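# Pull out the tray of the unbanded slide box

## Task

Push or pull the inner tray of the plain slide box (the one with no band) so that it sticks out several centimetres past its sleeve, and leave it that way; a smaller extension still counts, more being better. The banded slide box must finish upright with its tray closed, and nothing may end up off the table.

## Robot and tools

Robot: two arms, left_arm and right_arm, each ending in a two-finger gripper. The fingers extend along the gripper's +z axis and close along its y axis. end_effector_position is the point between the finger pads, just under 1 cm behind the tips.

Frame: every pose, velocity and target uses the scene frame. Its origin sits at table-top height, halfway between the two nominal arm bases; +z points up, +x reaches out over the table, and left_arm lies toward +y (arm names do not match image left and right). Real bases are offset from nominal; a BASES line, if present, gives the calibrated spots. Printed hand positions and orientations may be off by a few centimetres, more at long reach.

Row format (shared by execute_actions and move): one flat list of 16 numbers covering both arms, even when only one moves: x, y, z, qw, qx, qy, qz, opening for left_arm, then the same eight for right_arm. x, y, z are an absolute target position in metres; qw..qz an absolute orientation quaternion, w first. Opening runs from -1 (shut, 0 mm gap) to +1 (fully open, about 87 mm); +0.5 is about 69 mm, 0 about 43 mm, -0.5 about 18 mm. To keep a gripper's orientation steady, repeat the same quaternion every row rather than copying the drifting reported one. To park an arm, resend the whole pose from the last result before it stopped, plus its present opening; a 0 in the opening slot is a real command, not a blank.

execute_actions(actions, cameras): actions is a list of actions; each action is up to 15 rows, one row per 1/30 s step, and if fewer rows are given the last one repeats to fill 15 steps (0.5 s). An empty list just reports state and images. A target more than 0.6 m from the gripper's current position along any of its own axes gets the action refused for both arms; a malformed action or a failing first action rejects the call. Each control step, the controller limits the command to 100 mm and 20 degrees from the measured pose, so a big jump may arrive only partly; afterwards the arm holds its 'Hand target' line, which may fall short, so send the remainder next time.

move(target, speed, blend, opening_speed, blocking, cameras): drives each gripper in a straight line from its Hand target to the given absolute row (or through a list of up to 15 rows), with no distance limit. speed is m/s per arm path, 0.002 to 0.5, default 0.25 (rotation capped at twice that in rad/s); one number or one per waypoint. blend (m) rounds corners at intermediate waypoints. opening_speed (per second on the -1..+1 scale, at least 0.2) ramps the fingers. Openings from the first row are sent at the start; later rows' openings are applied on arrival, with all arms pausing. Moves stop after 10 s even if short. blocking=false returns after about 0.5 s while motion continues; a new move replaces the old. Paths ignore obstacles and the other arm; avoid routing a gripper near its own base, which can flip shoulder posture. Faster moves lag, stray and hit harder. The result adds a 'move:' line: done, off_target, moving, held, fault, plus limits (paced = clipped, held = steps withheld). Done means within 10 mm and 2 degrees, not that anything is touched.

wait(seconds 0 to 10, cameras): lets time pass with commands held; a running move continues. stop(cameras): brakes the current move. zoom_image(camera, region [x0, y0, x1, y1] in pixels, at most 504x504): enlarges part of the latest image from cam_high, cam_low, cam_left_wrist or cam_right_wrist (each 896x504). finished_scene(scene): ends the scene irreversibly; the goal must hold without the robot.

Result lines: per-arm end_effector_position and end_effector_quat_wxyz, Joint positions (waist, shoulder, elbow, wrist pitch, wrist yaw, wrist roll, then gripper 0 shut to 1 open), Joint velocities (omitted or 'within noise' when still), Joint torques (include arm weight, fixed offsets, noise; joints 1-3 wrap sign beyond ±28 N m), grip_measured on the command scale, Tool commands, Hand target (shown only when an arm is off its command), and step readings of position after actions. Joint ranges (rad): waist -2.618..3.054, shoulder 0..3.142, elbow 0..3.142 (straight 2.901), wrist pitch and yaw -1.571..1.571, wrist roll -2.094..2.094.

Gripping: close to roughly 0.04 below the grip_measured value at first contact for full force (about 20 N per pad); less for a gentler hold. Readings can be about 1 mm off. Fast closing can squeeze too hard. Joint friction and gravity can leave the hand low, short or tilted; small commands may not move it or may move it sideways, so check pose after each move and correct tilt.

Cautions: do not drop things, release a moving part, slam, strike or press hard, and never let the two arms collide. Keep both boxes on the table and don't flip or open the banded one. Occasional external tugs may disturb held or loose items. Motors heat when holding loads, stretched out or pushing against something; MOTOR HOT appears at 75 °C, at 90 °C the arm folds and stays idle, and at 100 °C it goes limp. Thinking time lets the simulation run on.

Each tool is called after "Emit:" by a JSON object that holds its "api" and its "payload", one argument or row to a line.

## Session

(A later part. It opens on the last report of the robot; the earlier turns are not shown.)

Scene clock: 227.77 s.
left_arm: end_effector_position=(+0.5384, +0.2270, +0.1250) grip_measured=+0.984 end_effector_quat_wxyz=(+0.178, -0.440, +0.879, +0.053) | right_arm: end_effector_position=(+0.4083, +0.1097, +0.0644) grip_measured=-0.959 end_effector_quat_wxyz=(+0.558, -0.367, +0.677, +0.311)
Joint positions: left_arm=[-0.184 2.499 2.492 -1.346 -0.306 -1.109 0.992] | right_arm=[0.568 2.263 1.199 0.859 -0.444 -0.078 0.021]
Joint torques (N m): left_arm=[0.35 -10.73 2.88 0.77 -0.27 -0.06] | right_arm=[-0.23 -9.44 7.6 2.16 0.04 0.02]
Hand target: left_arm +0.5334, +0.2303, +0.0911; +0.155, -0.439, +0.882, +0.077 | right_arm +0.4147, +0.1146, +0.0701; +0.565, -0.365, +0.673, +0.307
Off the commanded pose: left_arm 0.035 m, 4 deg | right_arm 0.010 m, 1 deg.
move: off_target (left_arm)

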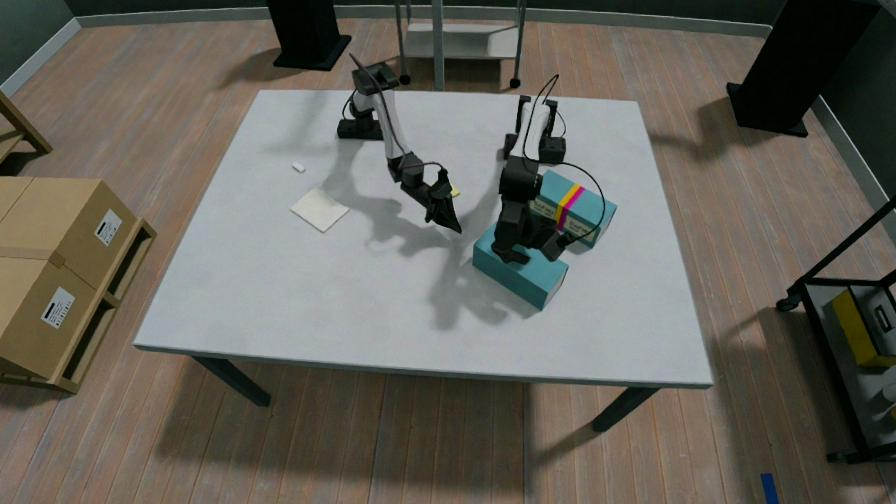

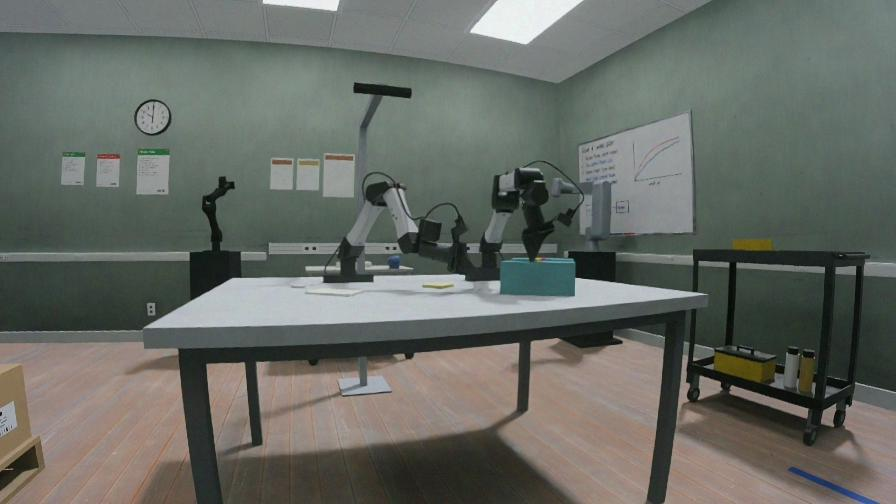

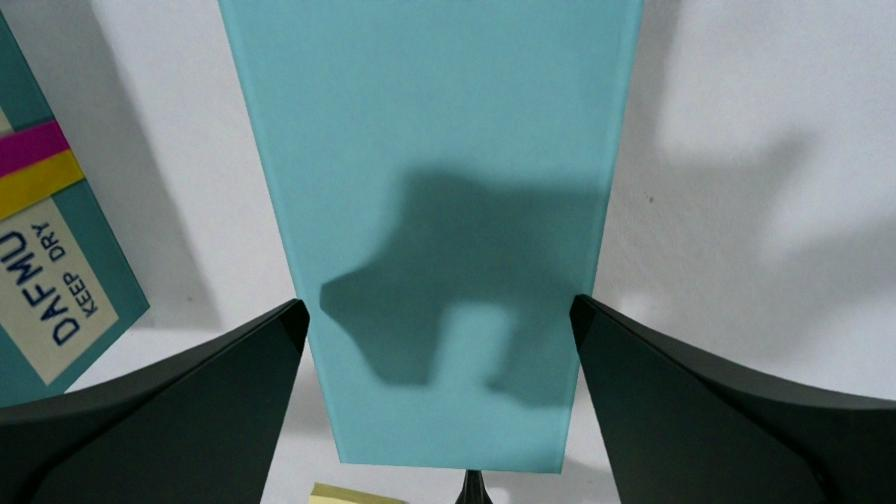

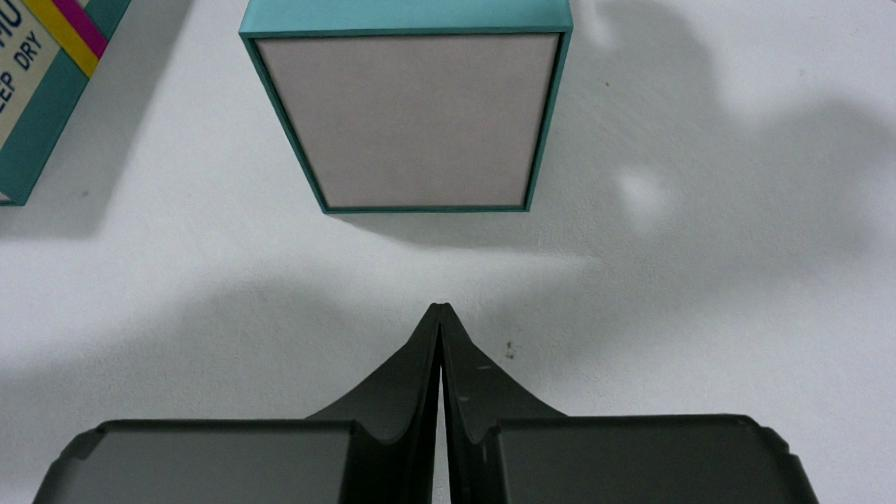

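Emit:
{"api": "move", "payload": {
  "target": [0.535,0.23,0.09,0.155,-0.439,0.881,0.077,1,0.436,0.157,0.07,0.565,-0.365,0.673,0.307,-1],
  "speed": 0.08
}}

Scene clock: 236.80 s.
left_arm: end_effector_position=(+0.5384, +0.2270, +0.1250) grip_measured=+0.984 end_effector_quat_wxyz=(+0.178, -0.440, +0.879, +0.053) | right_arm: end_effector_position=(+0.4291, +0.1522, +0.0635) grip_measured=-0.959 end_effector_quat_wxyz=(+0.558, -0.370, +0.675, +0.309)
Joint positions: left_arm=[-0.184 2.499 2.492 -1.346 -0.306 -1.109 0.992] | right_arm=[0.622 2.376 1.42 0.753 -0.394 -0.075 0.021]
Joint torques (N m): left_arm=[0.21 -10.65 2.76 0.78 -0.26 -0.13] | right_arm=[-0.4 -10.4 8.16 2.17 0.02 0.11]
Hand target: left_arm +0.5334, +0.2303, +0.0911; +0.155, -0.439, +0.882, +0.077 | right_arm +0.4356, +0.1567, +0.0701; +0.565, -0.365, +0.673, +0.307
Off the commanded pose: left_arm 0.035 m, 4 deg | right_arm 0.011 m, 1 deg.
move: off_target (left_arm, right_arm)

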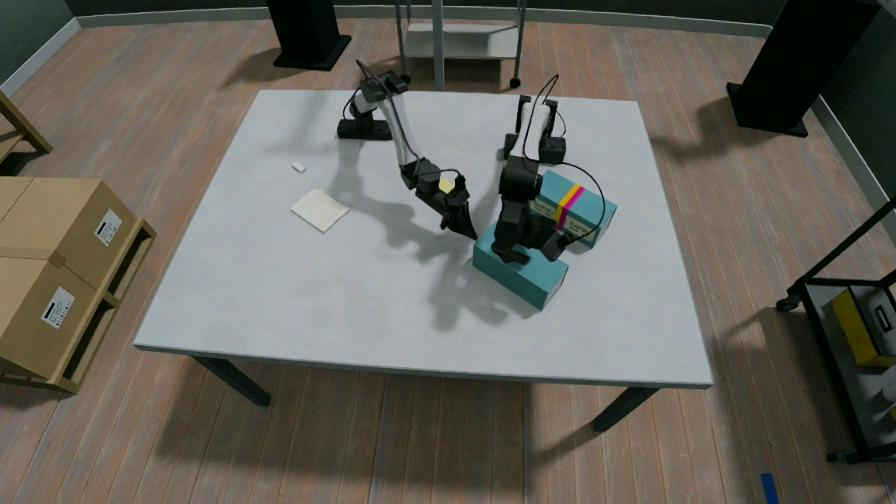

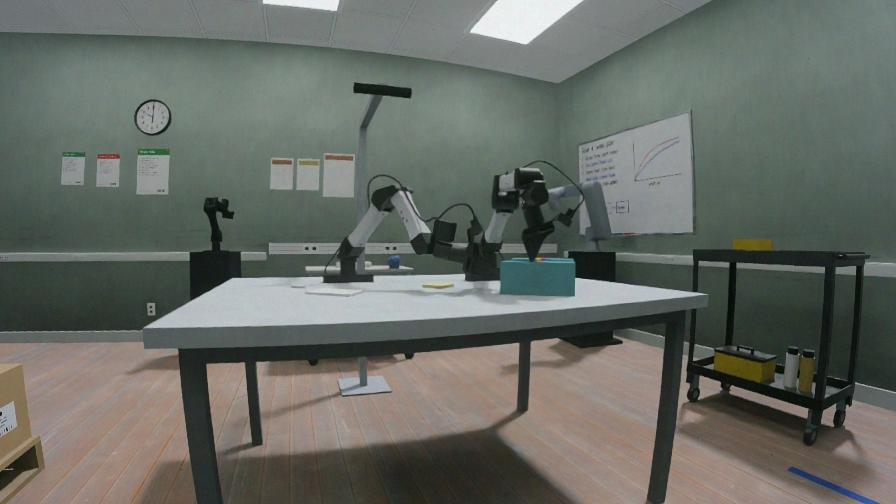

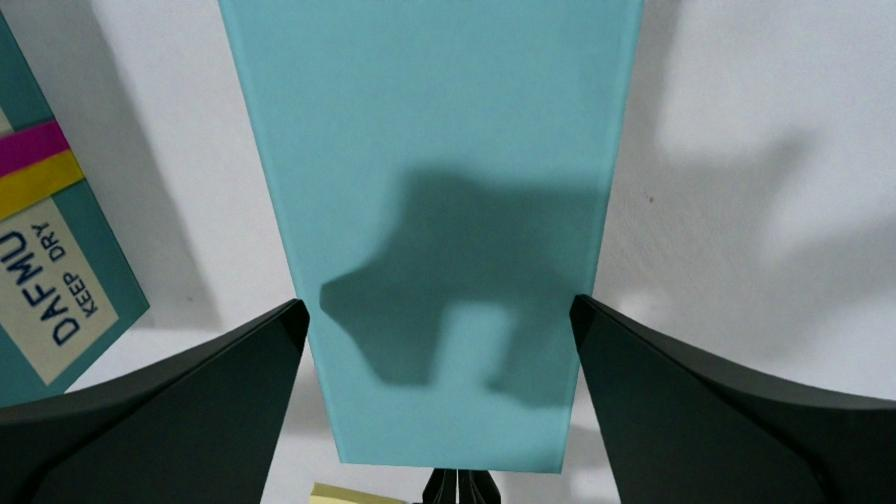

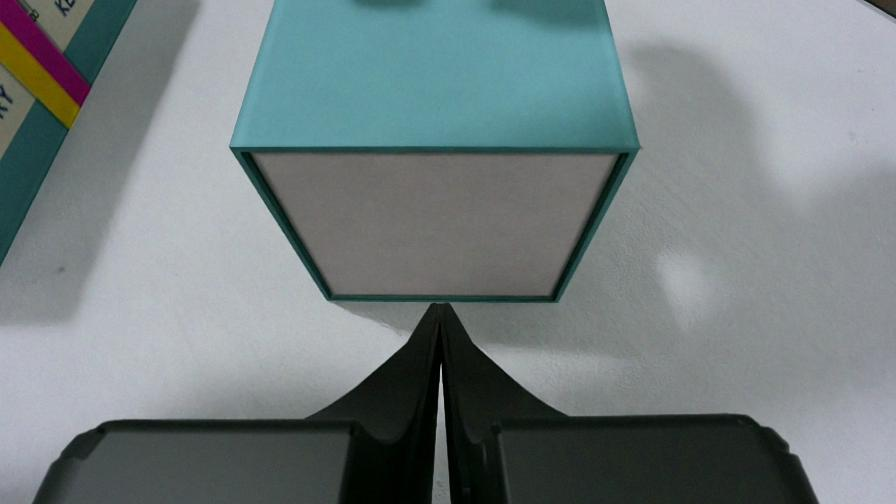

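Emit:
{"api": "move", "payload": {
  "target": [0.535,0.23,0.09,0.155,-0.439,0.881,0.077,1,0.463,0.199,0.07,0.565,-0.365,0.673,0.307,-1],
  "speed": 0.06
}}

Scene clock: 244.80 s.
left_arm: end_effector_position=(+0.5528, +0.2308, +0.1277) grip_measured=+0.984 end_effector_quat_wxyz=(+0.205, -0.448, +0.869, +0.046) | right_arm: end_effector_position=(+0.4580, +0.1924, +0.0620) grip_measured=-0.959 end_effector_quat_wxyz=(+0.558, -0.369, +0.677, +0.308)
Joint positions: left_arm=[-0.179 2.499 2.492 -1.293 -0.33 -1.118 0.992] | right_arm=[0.655 2.525 1.714 0.608 -0.359 -0.067 0.021]
Joint torques (N m): left_arm=[-0.16 -10.19 4.41 0.28 0 -0.02] | right_arm=[-0.13 -11.51 8.83 2.21 0.02 0.1]
Hand target: left_arm +0.5345, +0.2303, +0.0921; +0.155, -0.440, +0.881, +0.077 | right_arm +0.4625, +0.1985, +0.0702; +0.565, -0.365, +0.673, +0.307
Off the commanded pose: left_arm 0.042 m, 7 deg | right_arm 0.011 m, 1 deg.
move: off_target (left_arm, right_arm)

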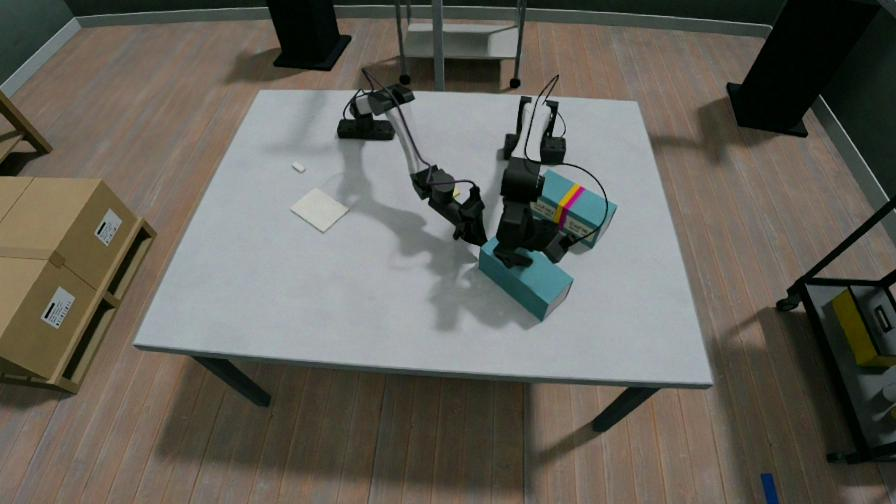

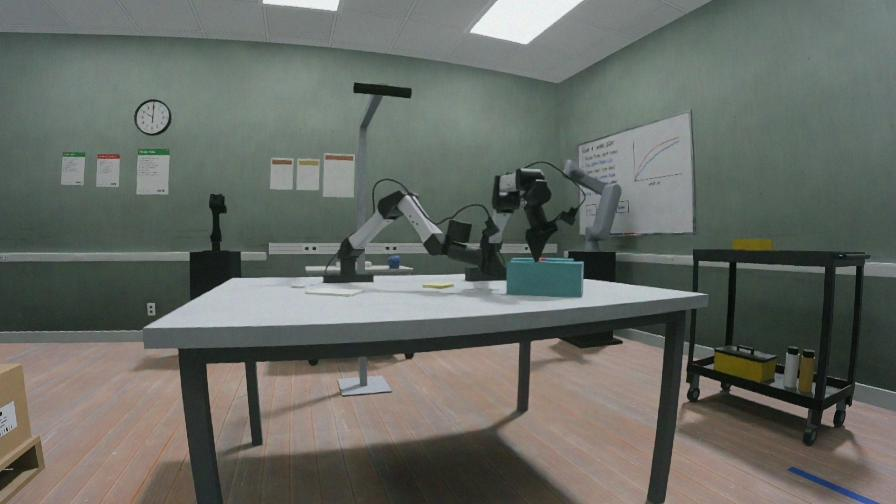

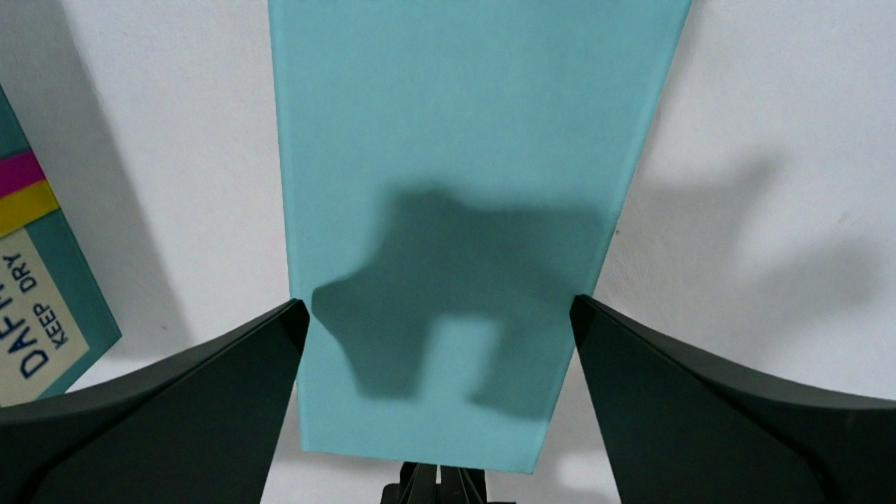

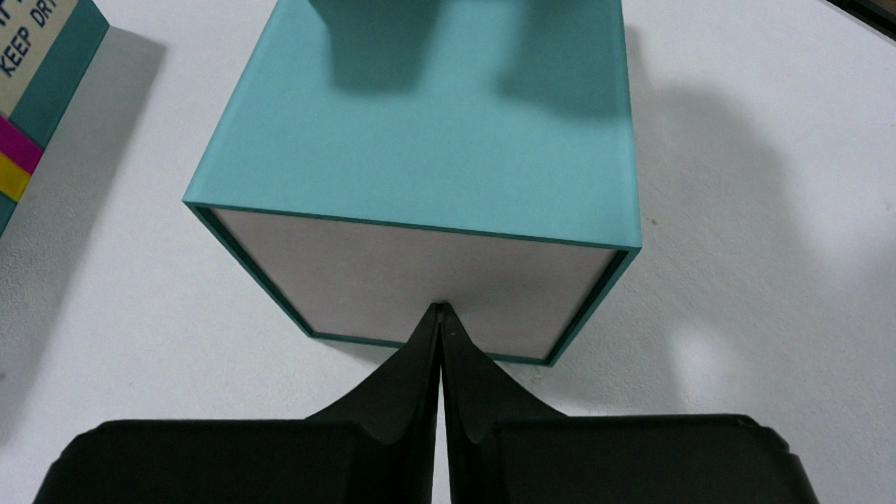

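Emit:
{"api": "zoom_image", "payload": {
  "camera": "cam_right_wrist",
  "region": [180, 180, 660, 400]
}}

Emit:
{"api": "zoom_image", "payload": {
  "camera": "cam_high",
  "region": [460, 210, 620, 330]
}}

Scaled by 1.050 from the camera's 896x504 image, which has a finer 1280x720 frame.

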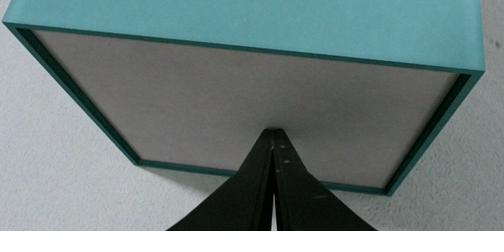

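Scaled by 3.150 from the camera's 896x504 image, which has a finer 1280x720 frame.

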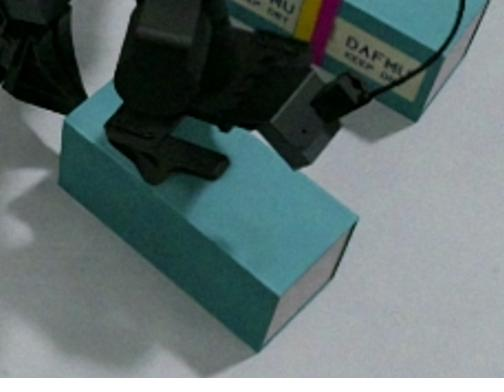

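Emit:
{"api": "move", "payload": {
  "target": [
    [0.54,0.235,0.16,0.155,-0.439,0.881,0.077,1,0.444,0.169,0.07,0.565,-0.365,0.673,0.307,-1],
    [0.563,0.27,0.13,0.155,-0.439,0.881,0.077,1,0.444,0.169,0.07,0.565,-0.365,0.673,0.307,-1]
  ],
  "speed": 0.1
}}

Scene clock: 331.27 s.
left_arm: end_effector_position=(+0.5616, +0.2717, +0.1381) grip_measured=+0.984 end_effector_quat_wxyz=(+0.196, -0.441, +0.874, +0.055) | right_arm: end_effector_position=(+0.4427, +0.1697, +0.0430) grip_measured=-0.959 end_effector_quat_wxyz=(+0.547, -0.366, +0.690, +0.302)
Joint positions: left_arm=[-0.096 2.654 2.839 -1.482 -0.308 -1.019 0.992] | right_arm=[0.641 2.475 1.557 0.682 -0.358 -0.067 0.021]
Joint torques (N m): left_arm=[0.16 -13.12 9.11 0.6 -0.09 0.01] | right_arm=[-1.06 -15.38 4.23 2.54 -0.19 0.04]
Heat: left arm: 35 °C; right arm: 52 °C.
Hand target: left_arm +0.5622, +0.2702, +0.1296; +0.189, -0.437, +0.878, +0.055 | right_arm +0.4444, +0.1695, +0.0694; +0.565, -0.365, +0.673, +0.307
Off the commanded pose: left_arm 0.008 m, 5 deg | right_arm 0.027 m, 3 deg.
elbow stopped short (left arm): the move would have taken joint 3 (elbow) straighter than the controller allows.
move: off_target (left_arm, right_arm)

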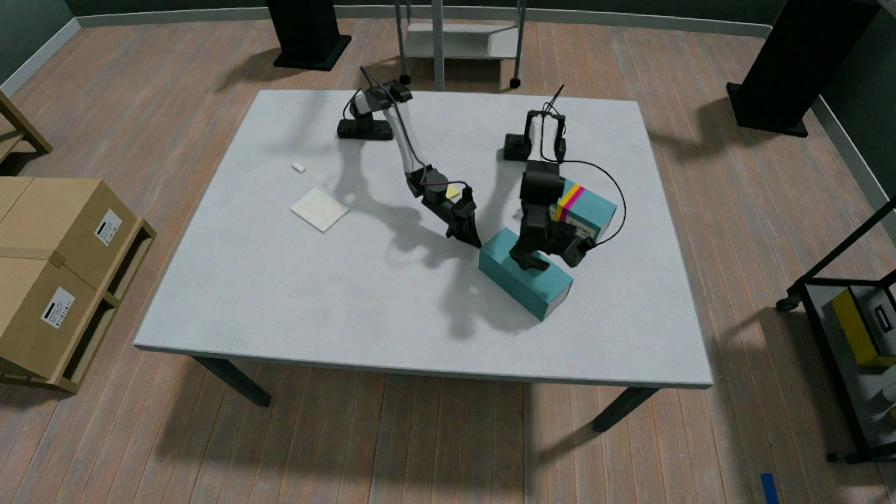

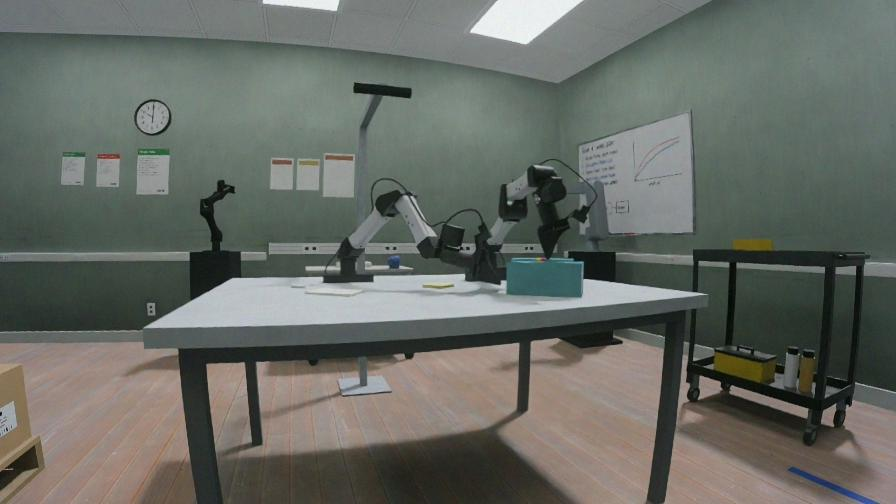

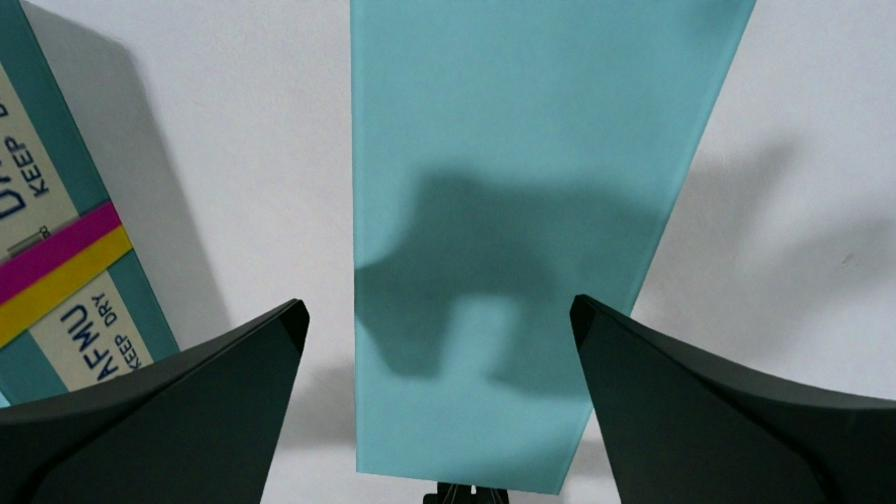

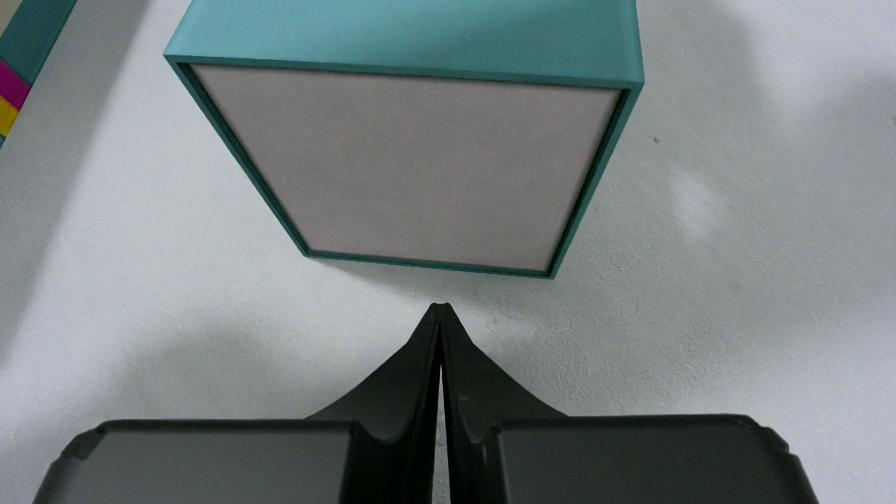

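Emit:
{"api": "move", "payload": {
  "target": [
    [0.57,0.27,0.17,0.423,0,0.906,0,0,0.43,0.148,0.075,0.565,-0.365,0.673,0.307,-1],
    [0.58,0.27,0.14,0.423,0,0.906,0,0,0.43,0.148,0.075,0.565,-0.365,0.673,0.307,-1]
  ],
  "speed": 0.12
}}

Scene clock: 352.77 s.
left_arm: end_effector_position=(+0.5841, +0.2664, +0.1520) grip_measured=+0.000 end_effector_quat_wxyz=(+0.435, -0.002, +0.900, -0.001) | right_arm: end_effector_position=(+0.4289, +0.1492, +0.0484) grip_measured=-0.959 end_effector_quat_wxyz=(+0.547, -0.364, +0.691, +0.303)
Joint positions: left_arm=[-0.089 2.036 1.576 -0.215 -0.096 -0.08 0.5] | right_arm=[0.623 2.394 1.42 0.736 -0.374 -0.067 0.021]
Joint torques (N m): left_arm=[1.01 -12.18 6.34 1.55 0.13 0.03] | right_arm=[-1.17 -14.86 4.07 2.53 -0.22 -0.01]
Heat: left arm: 37 °C; right arm: 59 °C.
Hand target: left_arm +0.5799, +0.2699, +0.1402; +0.423, +0.000, +0.906, +0.000 | right_arm +0.4305, +0.1484, +0.0743; +0.565, -0.365, +0.673, +0.307
Off the commanded pose: left_arm 0.013 m, 2 deg | right_arm 0.027 m, 3 deg.
move: off_target (left_arm, right_arm)

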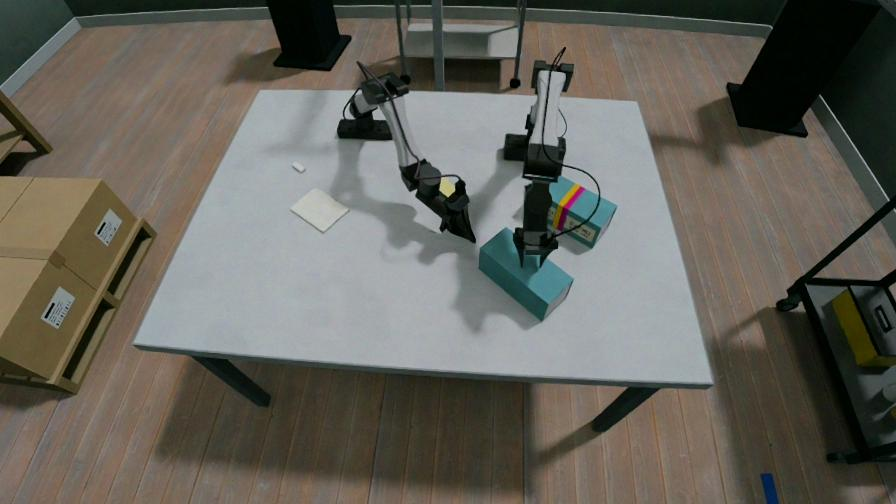

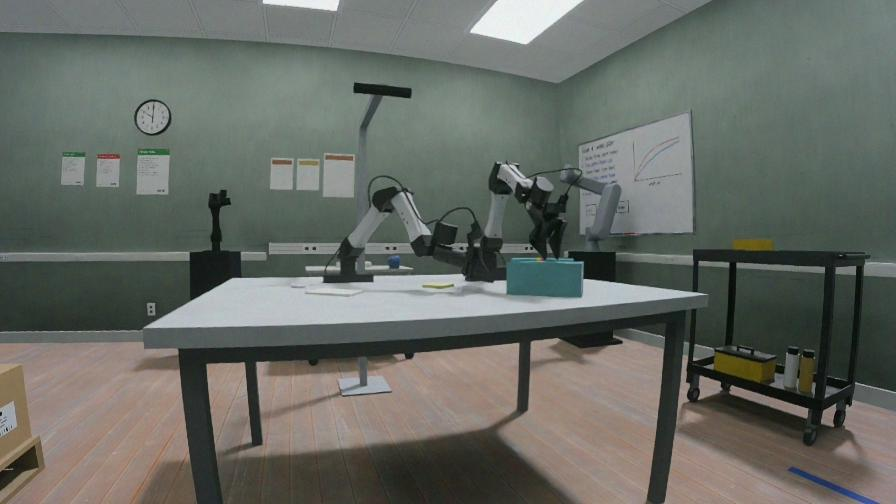

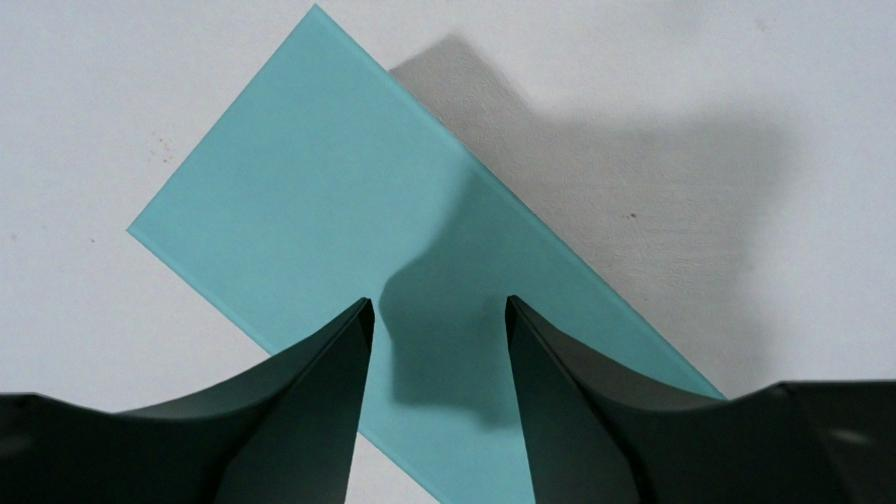

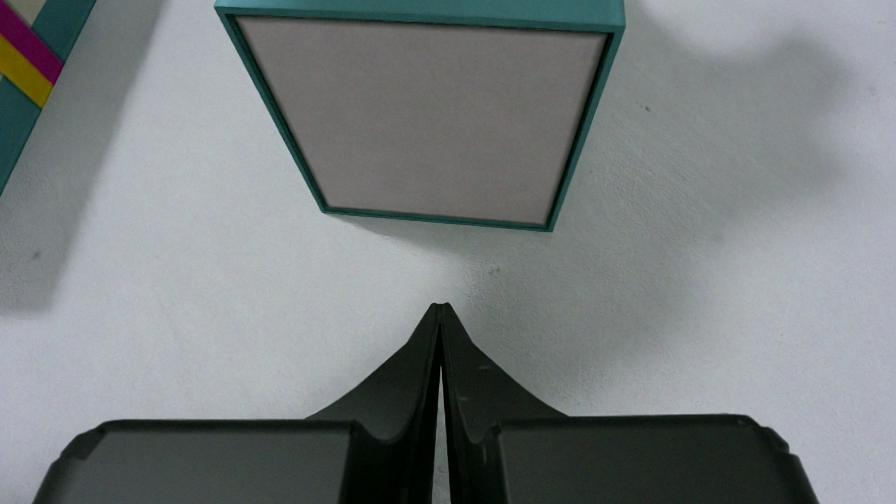

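Emit:
{"api": "move", "payload": {
  "target": [
    [0.57,0.26,0.07,0.423,0,0.906,0,0,0.435,0.16,0.078,0.587,-0.312,0.700,0.262,-1]
  ],
  "speed": 0.1
}}

Emit:
{"api": "zoom_image", "payload": {
  "camera": "cam_right_wrist",
  "region": [180, 0, 684, 320]
}}

Scene clock: 370.63 s.
left_arm: end_effector_position=(+0.6040, +0.2614, +0.1477) grip_measured=+0.000 end_effector_quat_wxyz=(+0.520, -0.008, +0.854, -0.008) | right_arm: end_effector_position=(+0.4303, +0.1567, +0.0467) grip_measured=-0.959 end_effector_quat_wxyz=(+0.564, -0.322, +0.715, +0.259)
Joint positions: left_arm=[-0.098 2.036 1.408 0.149 -0.109 -0.081 0.5] | right_arm=[0.68 2.394 1.42 0.737 -0.185 -0.036 0.021]
Joint torques (N m): left_arm=[-0.83 -7.01 3.32 0.66 0.1 -0.11] | right_arm=[-0.39 -14.64 5.65 2.49 0.08 0.11]
Hand target: left_arm +0.5676, +0.2610, +0.0757; +0.424, +0.000, +0.905, +0.000 | right_arm +0.4348, +0.1600, +0.0776; +0.587, -0.312, +0.700, +0.262
Off the commanded pose: left_arm 0.085 m, 13 deg | right_arm 0.032 m, 3 deg.
move: off_target (left_arm, right_arm)

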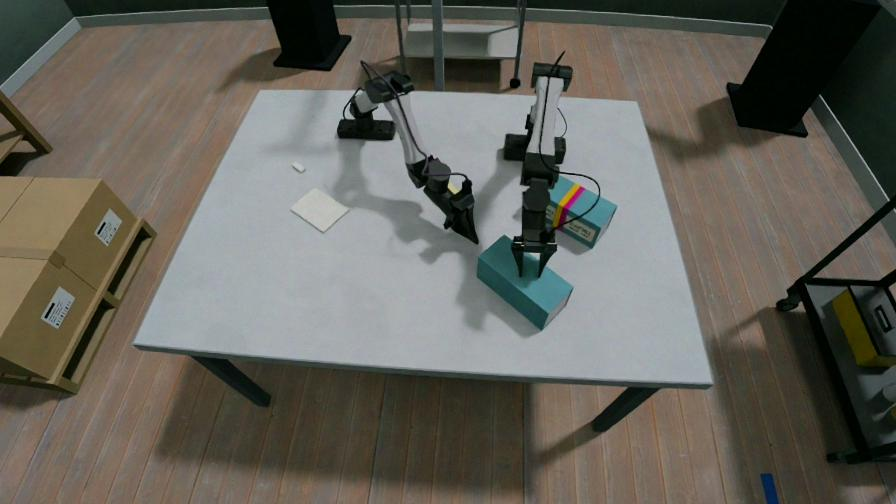

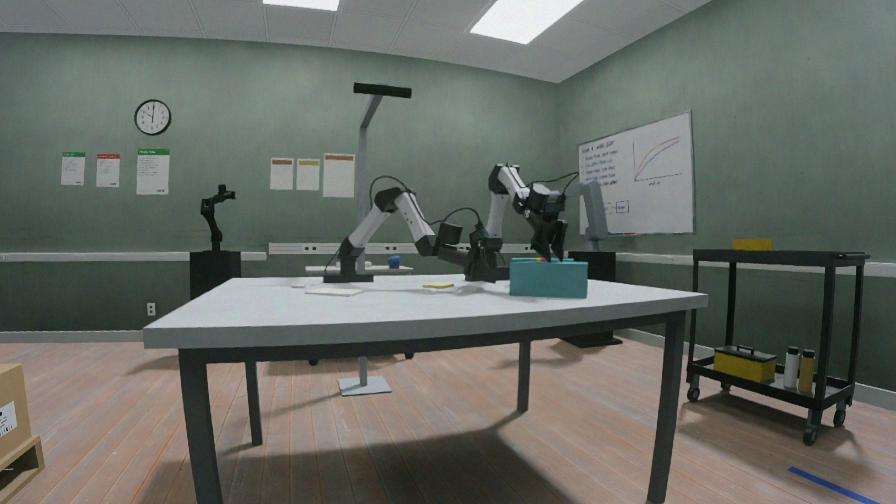

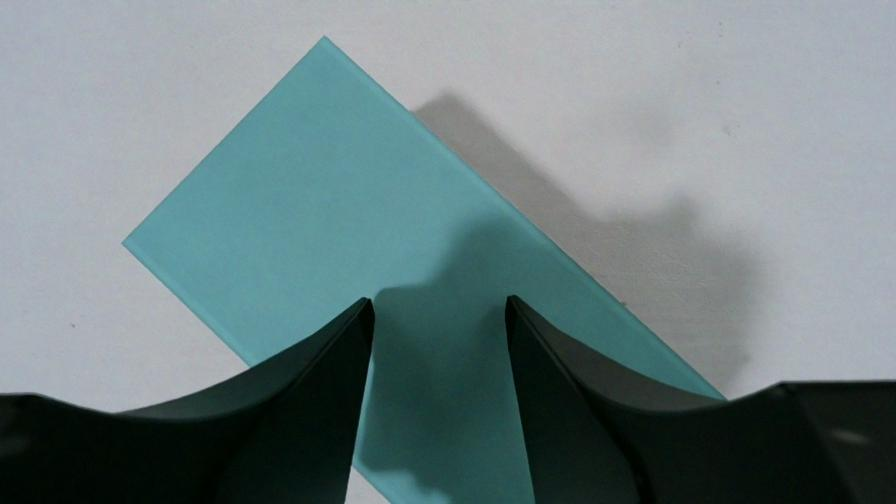

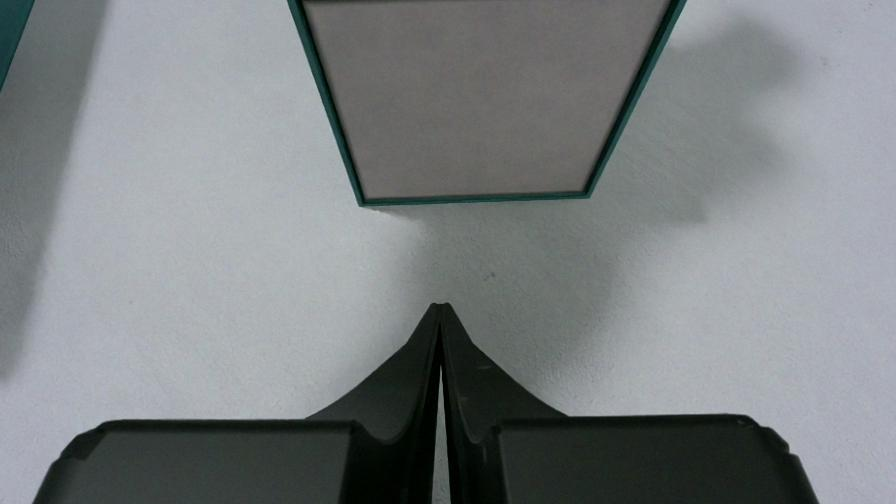

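Scaled by 1.000.

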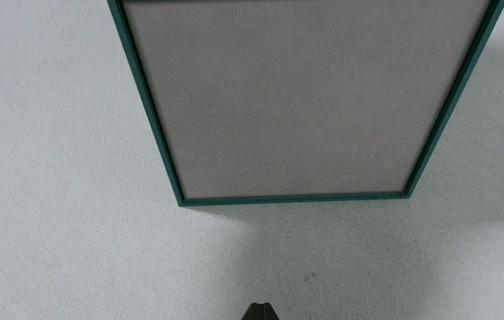

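Emit:
{"api": "move", "payload": {
  "target": [
    [0.57,0.26,0.07,0.423,0,0.906,0,0,0.452,0.155,0.078,0.587,-0.312,0.700,0.262,-1],
    [0.57,0.26,0.07,0.423,0,0.906,0,0,0.495,0.202,0.07,0.587,-0.312,0.700,0.262,-1]
  ],
  "speed": 0.06
}}

Emit:
{"api": "zoom_image", "payload": {
  "camera": "cam_right_wrist",
  "region": [180, 0, 684, 400]
}}

Scene clock: 380.50 s.
left_arm: end_effector_position=(+0.6053, +0.2637, +0.1489) grip_measured=+0.000 end_effector_quat_wxyz=(+0.525, -0.013, +0.851, -0.003) | right_arm: end_effector_position=(+0.4930, +0.1942, +0.0676) grip_measured=-0.959 end_effector_quat_wxyz=(+0.585, -0.313, +0.702, +0.260)
Joint positions: left_arm=[-0.098 2.036 1.403 0.165 -0.123 -0.084 0.5] | right_arm=[0.667 2.594 1.867 0.541 -0.183 -0.035 0.021]
Joint torques (N m): left_arm=[-0.66 -6.98 3.52 0.51 0.16 -0.1] | right_arm=[0.01 -11.28 9.28 2.2 0.01 0.09]
Hand target: left_arm +0.5676, +0.2612, +0.0759; +0.425, -0.001, +0.905, +0.000 | right_arm +0.4946, +0.2015, +0.0703; +0.587, -0.312, +0.700, +0.262
Off the commanded pose: left_arm 0.087 m, 13 deg | right_arm 0.008 m, 0 deg.
move: off_target (left_arm)

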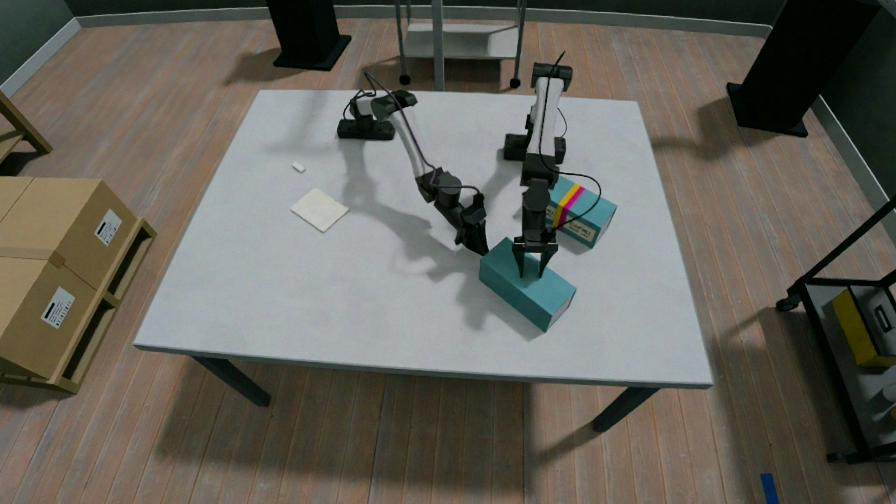

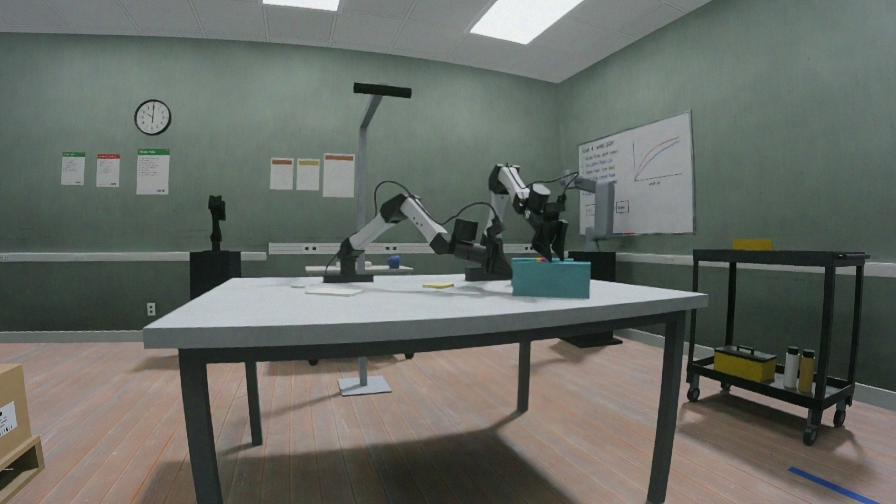

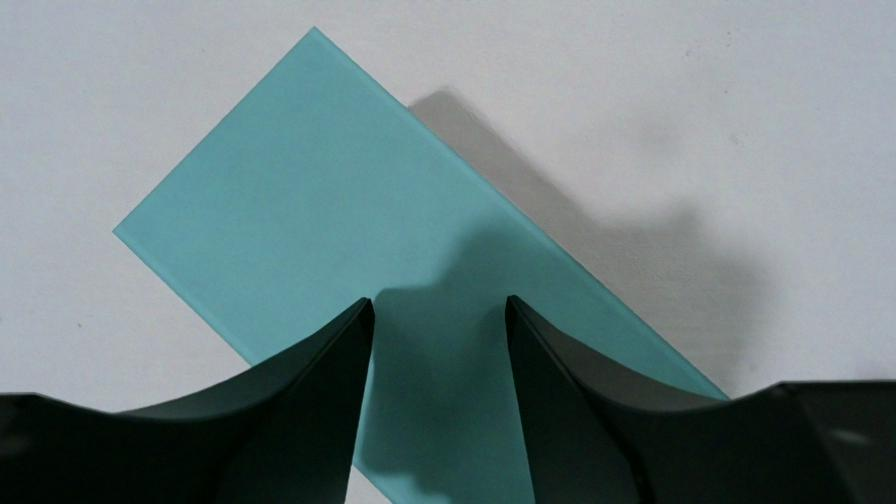

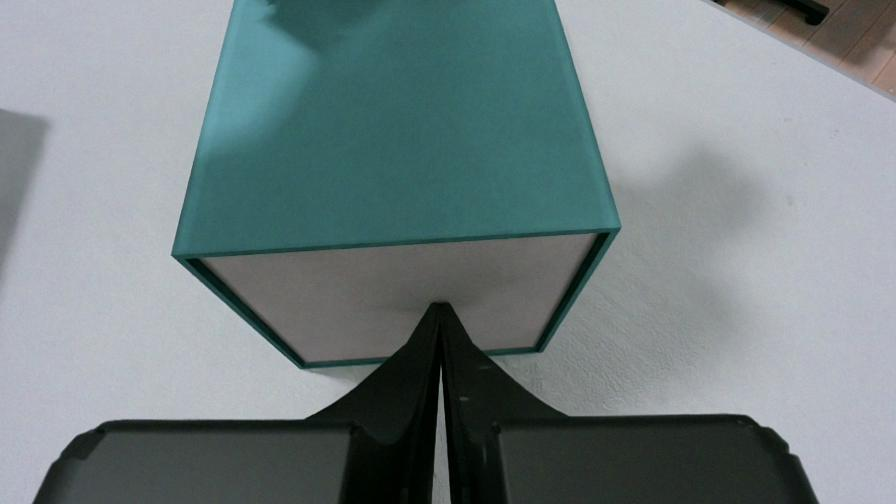

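Scaled by 1.000.

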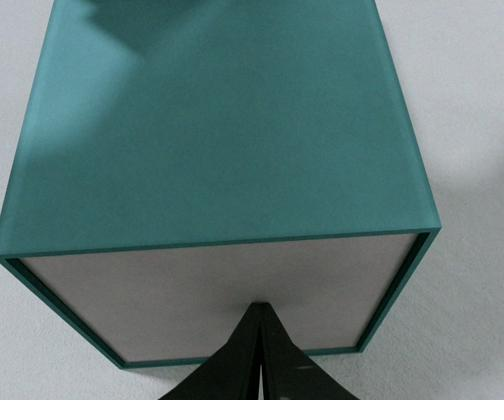

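Emit:
{"api": "move", "payload": {
  "target": [0.57,0.26,0.07,0.423,0,0.906,0,0,0.515,0.224,0.07,0.587,-0.312,0.700,0.262,-1],
  "speed": 0.05
}}

Emit:
{"api": "zoom_image", "payload": {
  "camera": "cam_right_wrist",
  "region": [180, 0, 684, 400]
}}

Scene clock: 389.93 s.
left_arm: end_effector_position=(+0.6054, +0.2643, +0.1490) grip_measured=+0.000 end_effector_quat_wxyz=(+0.525, -0.014, +0.851, -0.002) | right_arm: end_effector_position=(+0.5163, +0.2139, +0.0677) grip_measured=-0.959 end_effector_quat_wxyz=(+0.585, -0.313, +0.702, +0.259)
Joint positions: left_arm=[-0.098 2.036 1.403 0.165 -0.127 -0.084 0.5] | right_arm=[0.671 2.728 2.138 0.404 -0.178 -0.035 0.021]
Joint torques (N m): left_arm=[-0.79 -7.17 3.28 0.51 0.21 -0.11] | right_arm=[0.49 -11.97 9.47 2.24 0.03 0.11]
Hand target: left_arm +0.5677, +0.2613, +0.0760; +0.425, -0.001, +0.905, +0.000 | right_arm +0.5143, +0.2234, +0.0700; +0.587, -0.312, +0.700, +0.262
Off the commanded pose: left_arm 0.087 m, 13 deg | right_arm 0.010 m, 1 deg.
move: off_target (left_arm)

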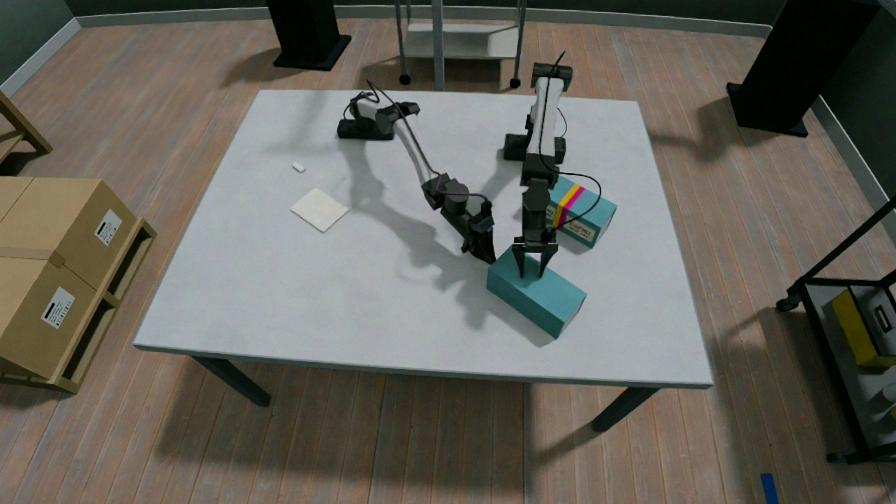

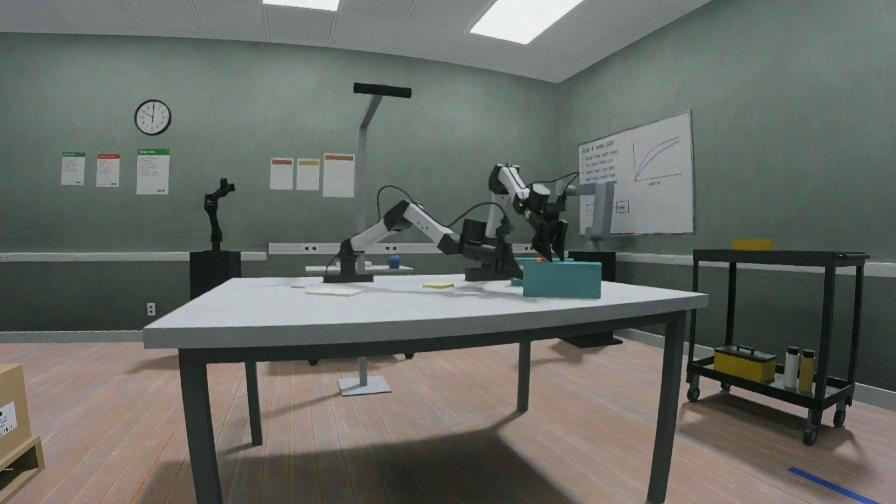

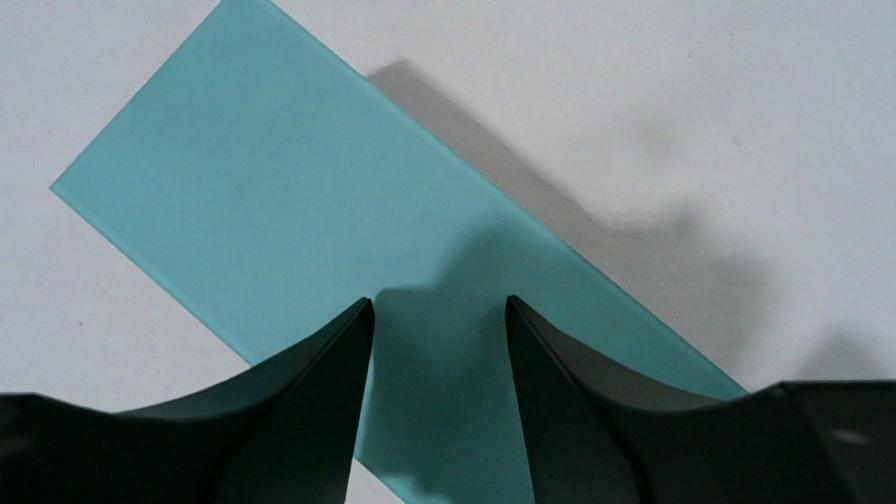

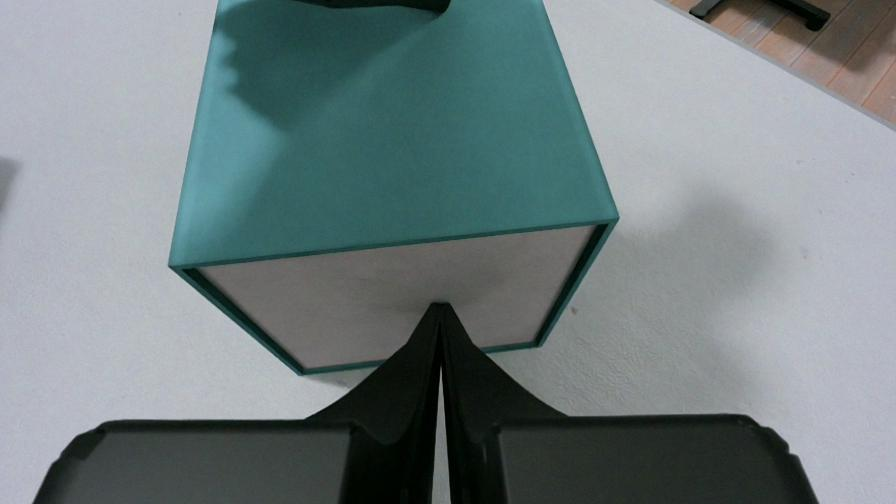

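Scaled by 1.000.

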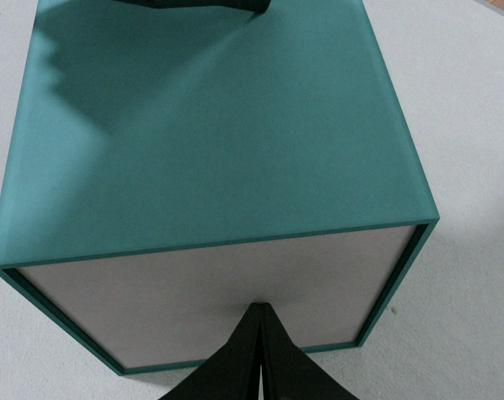

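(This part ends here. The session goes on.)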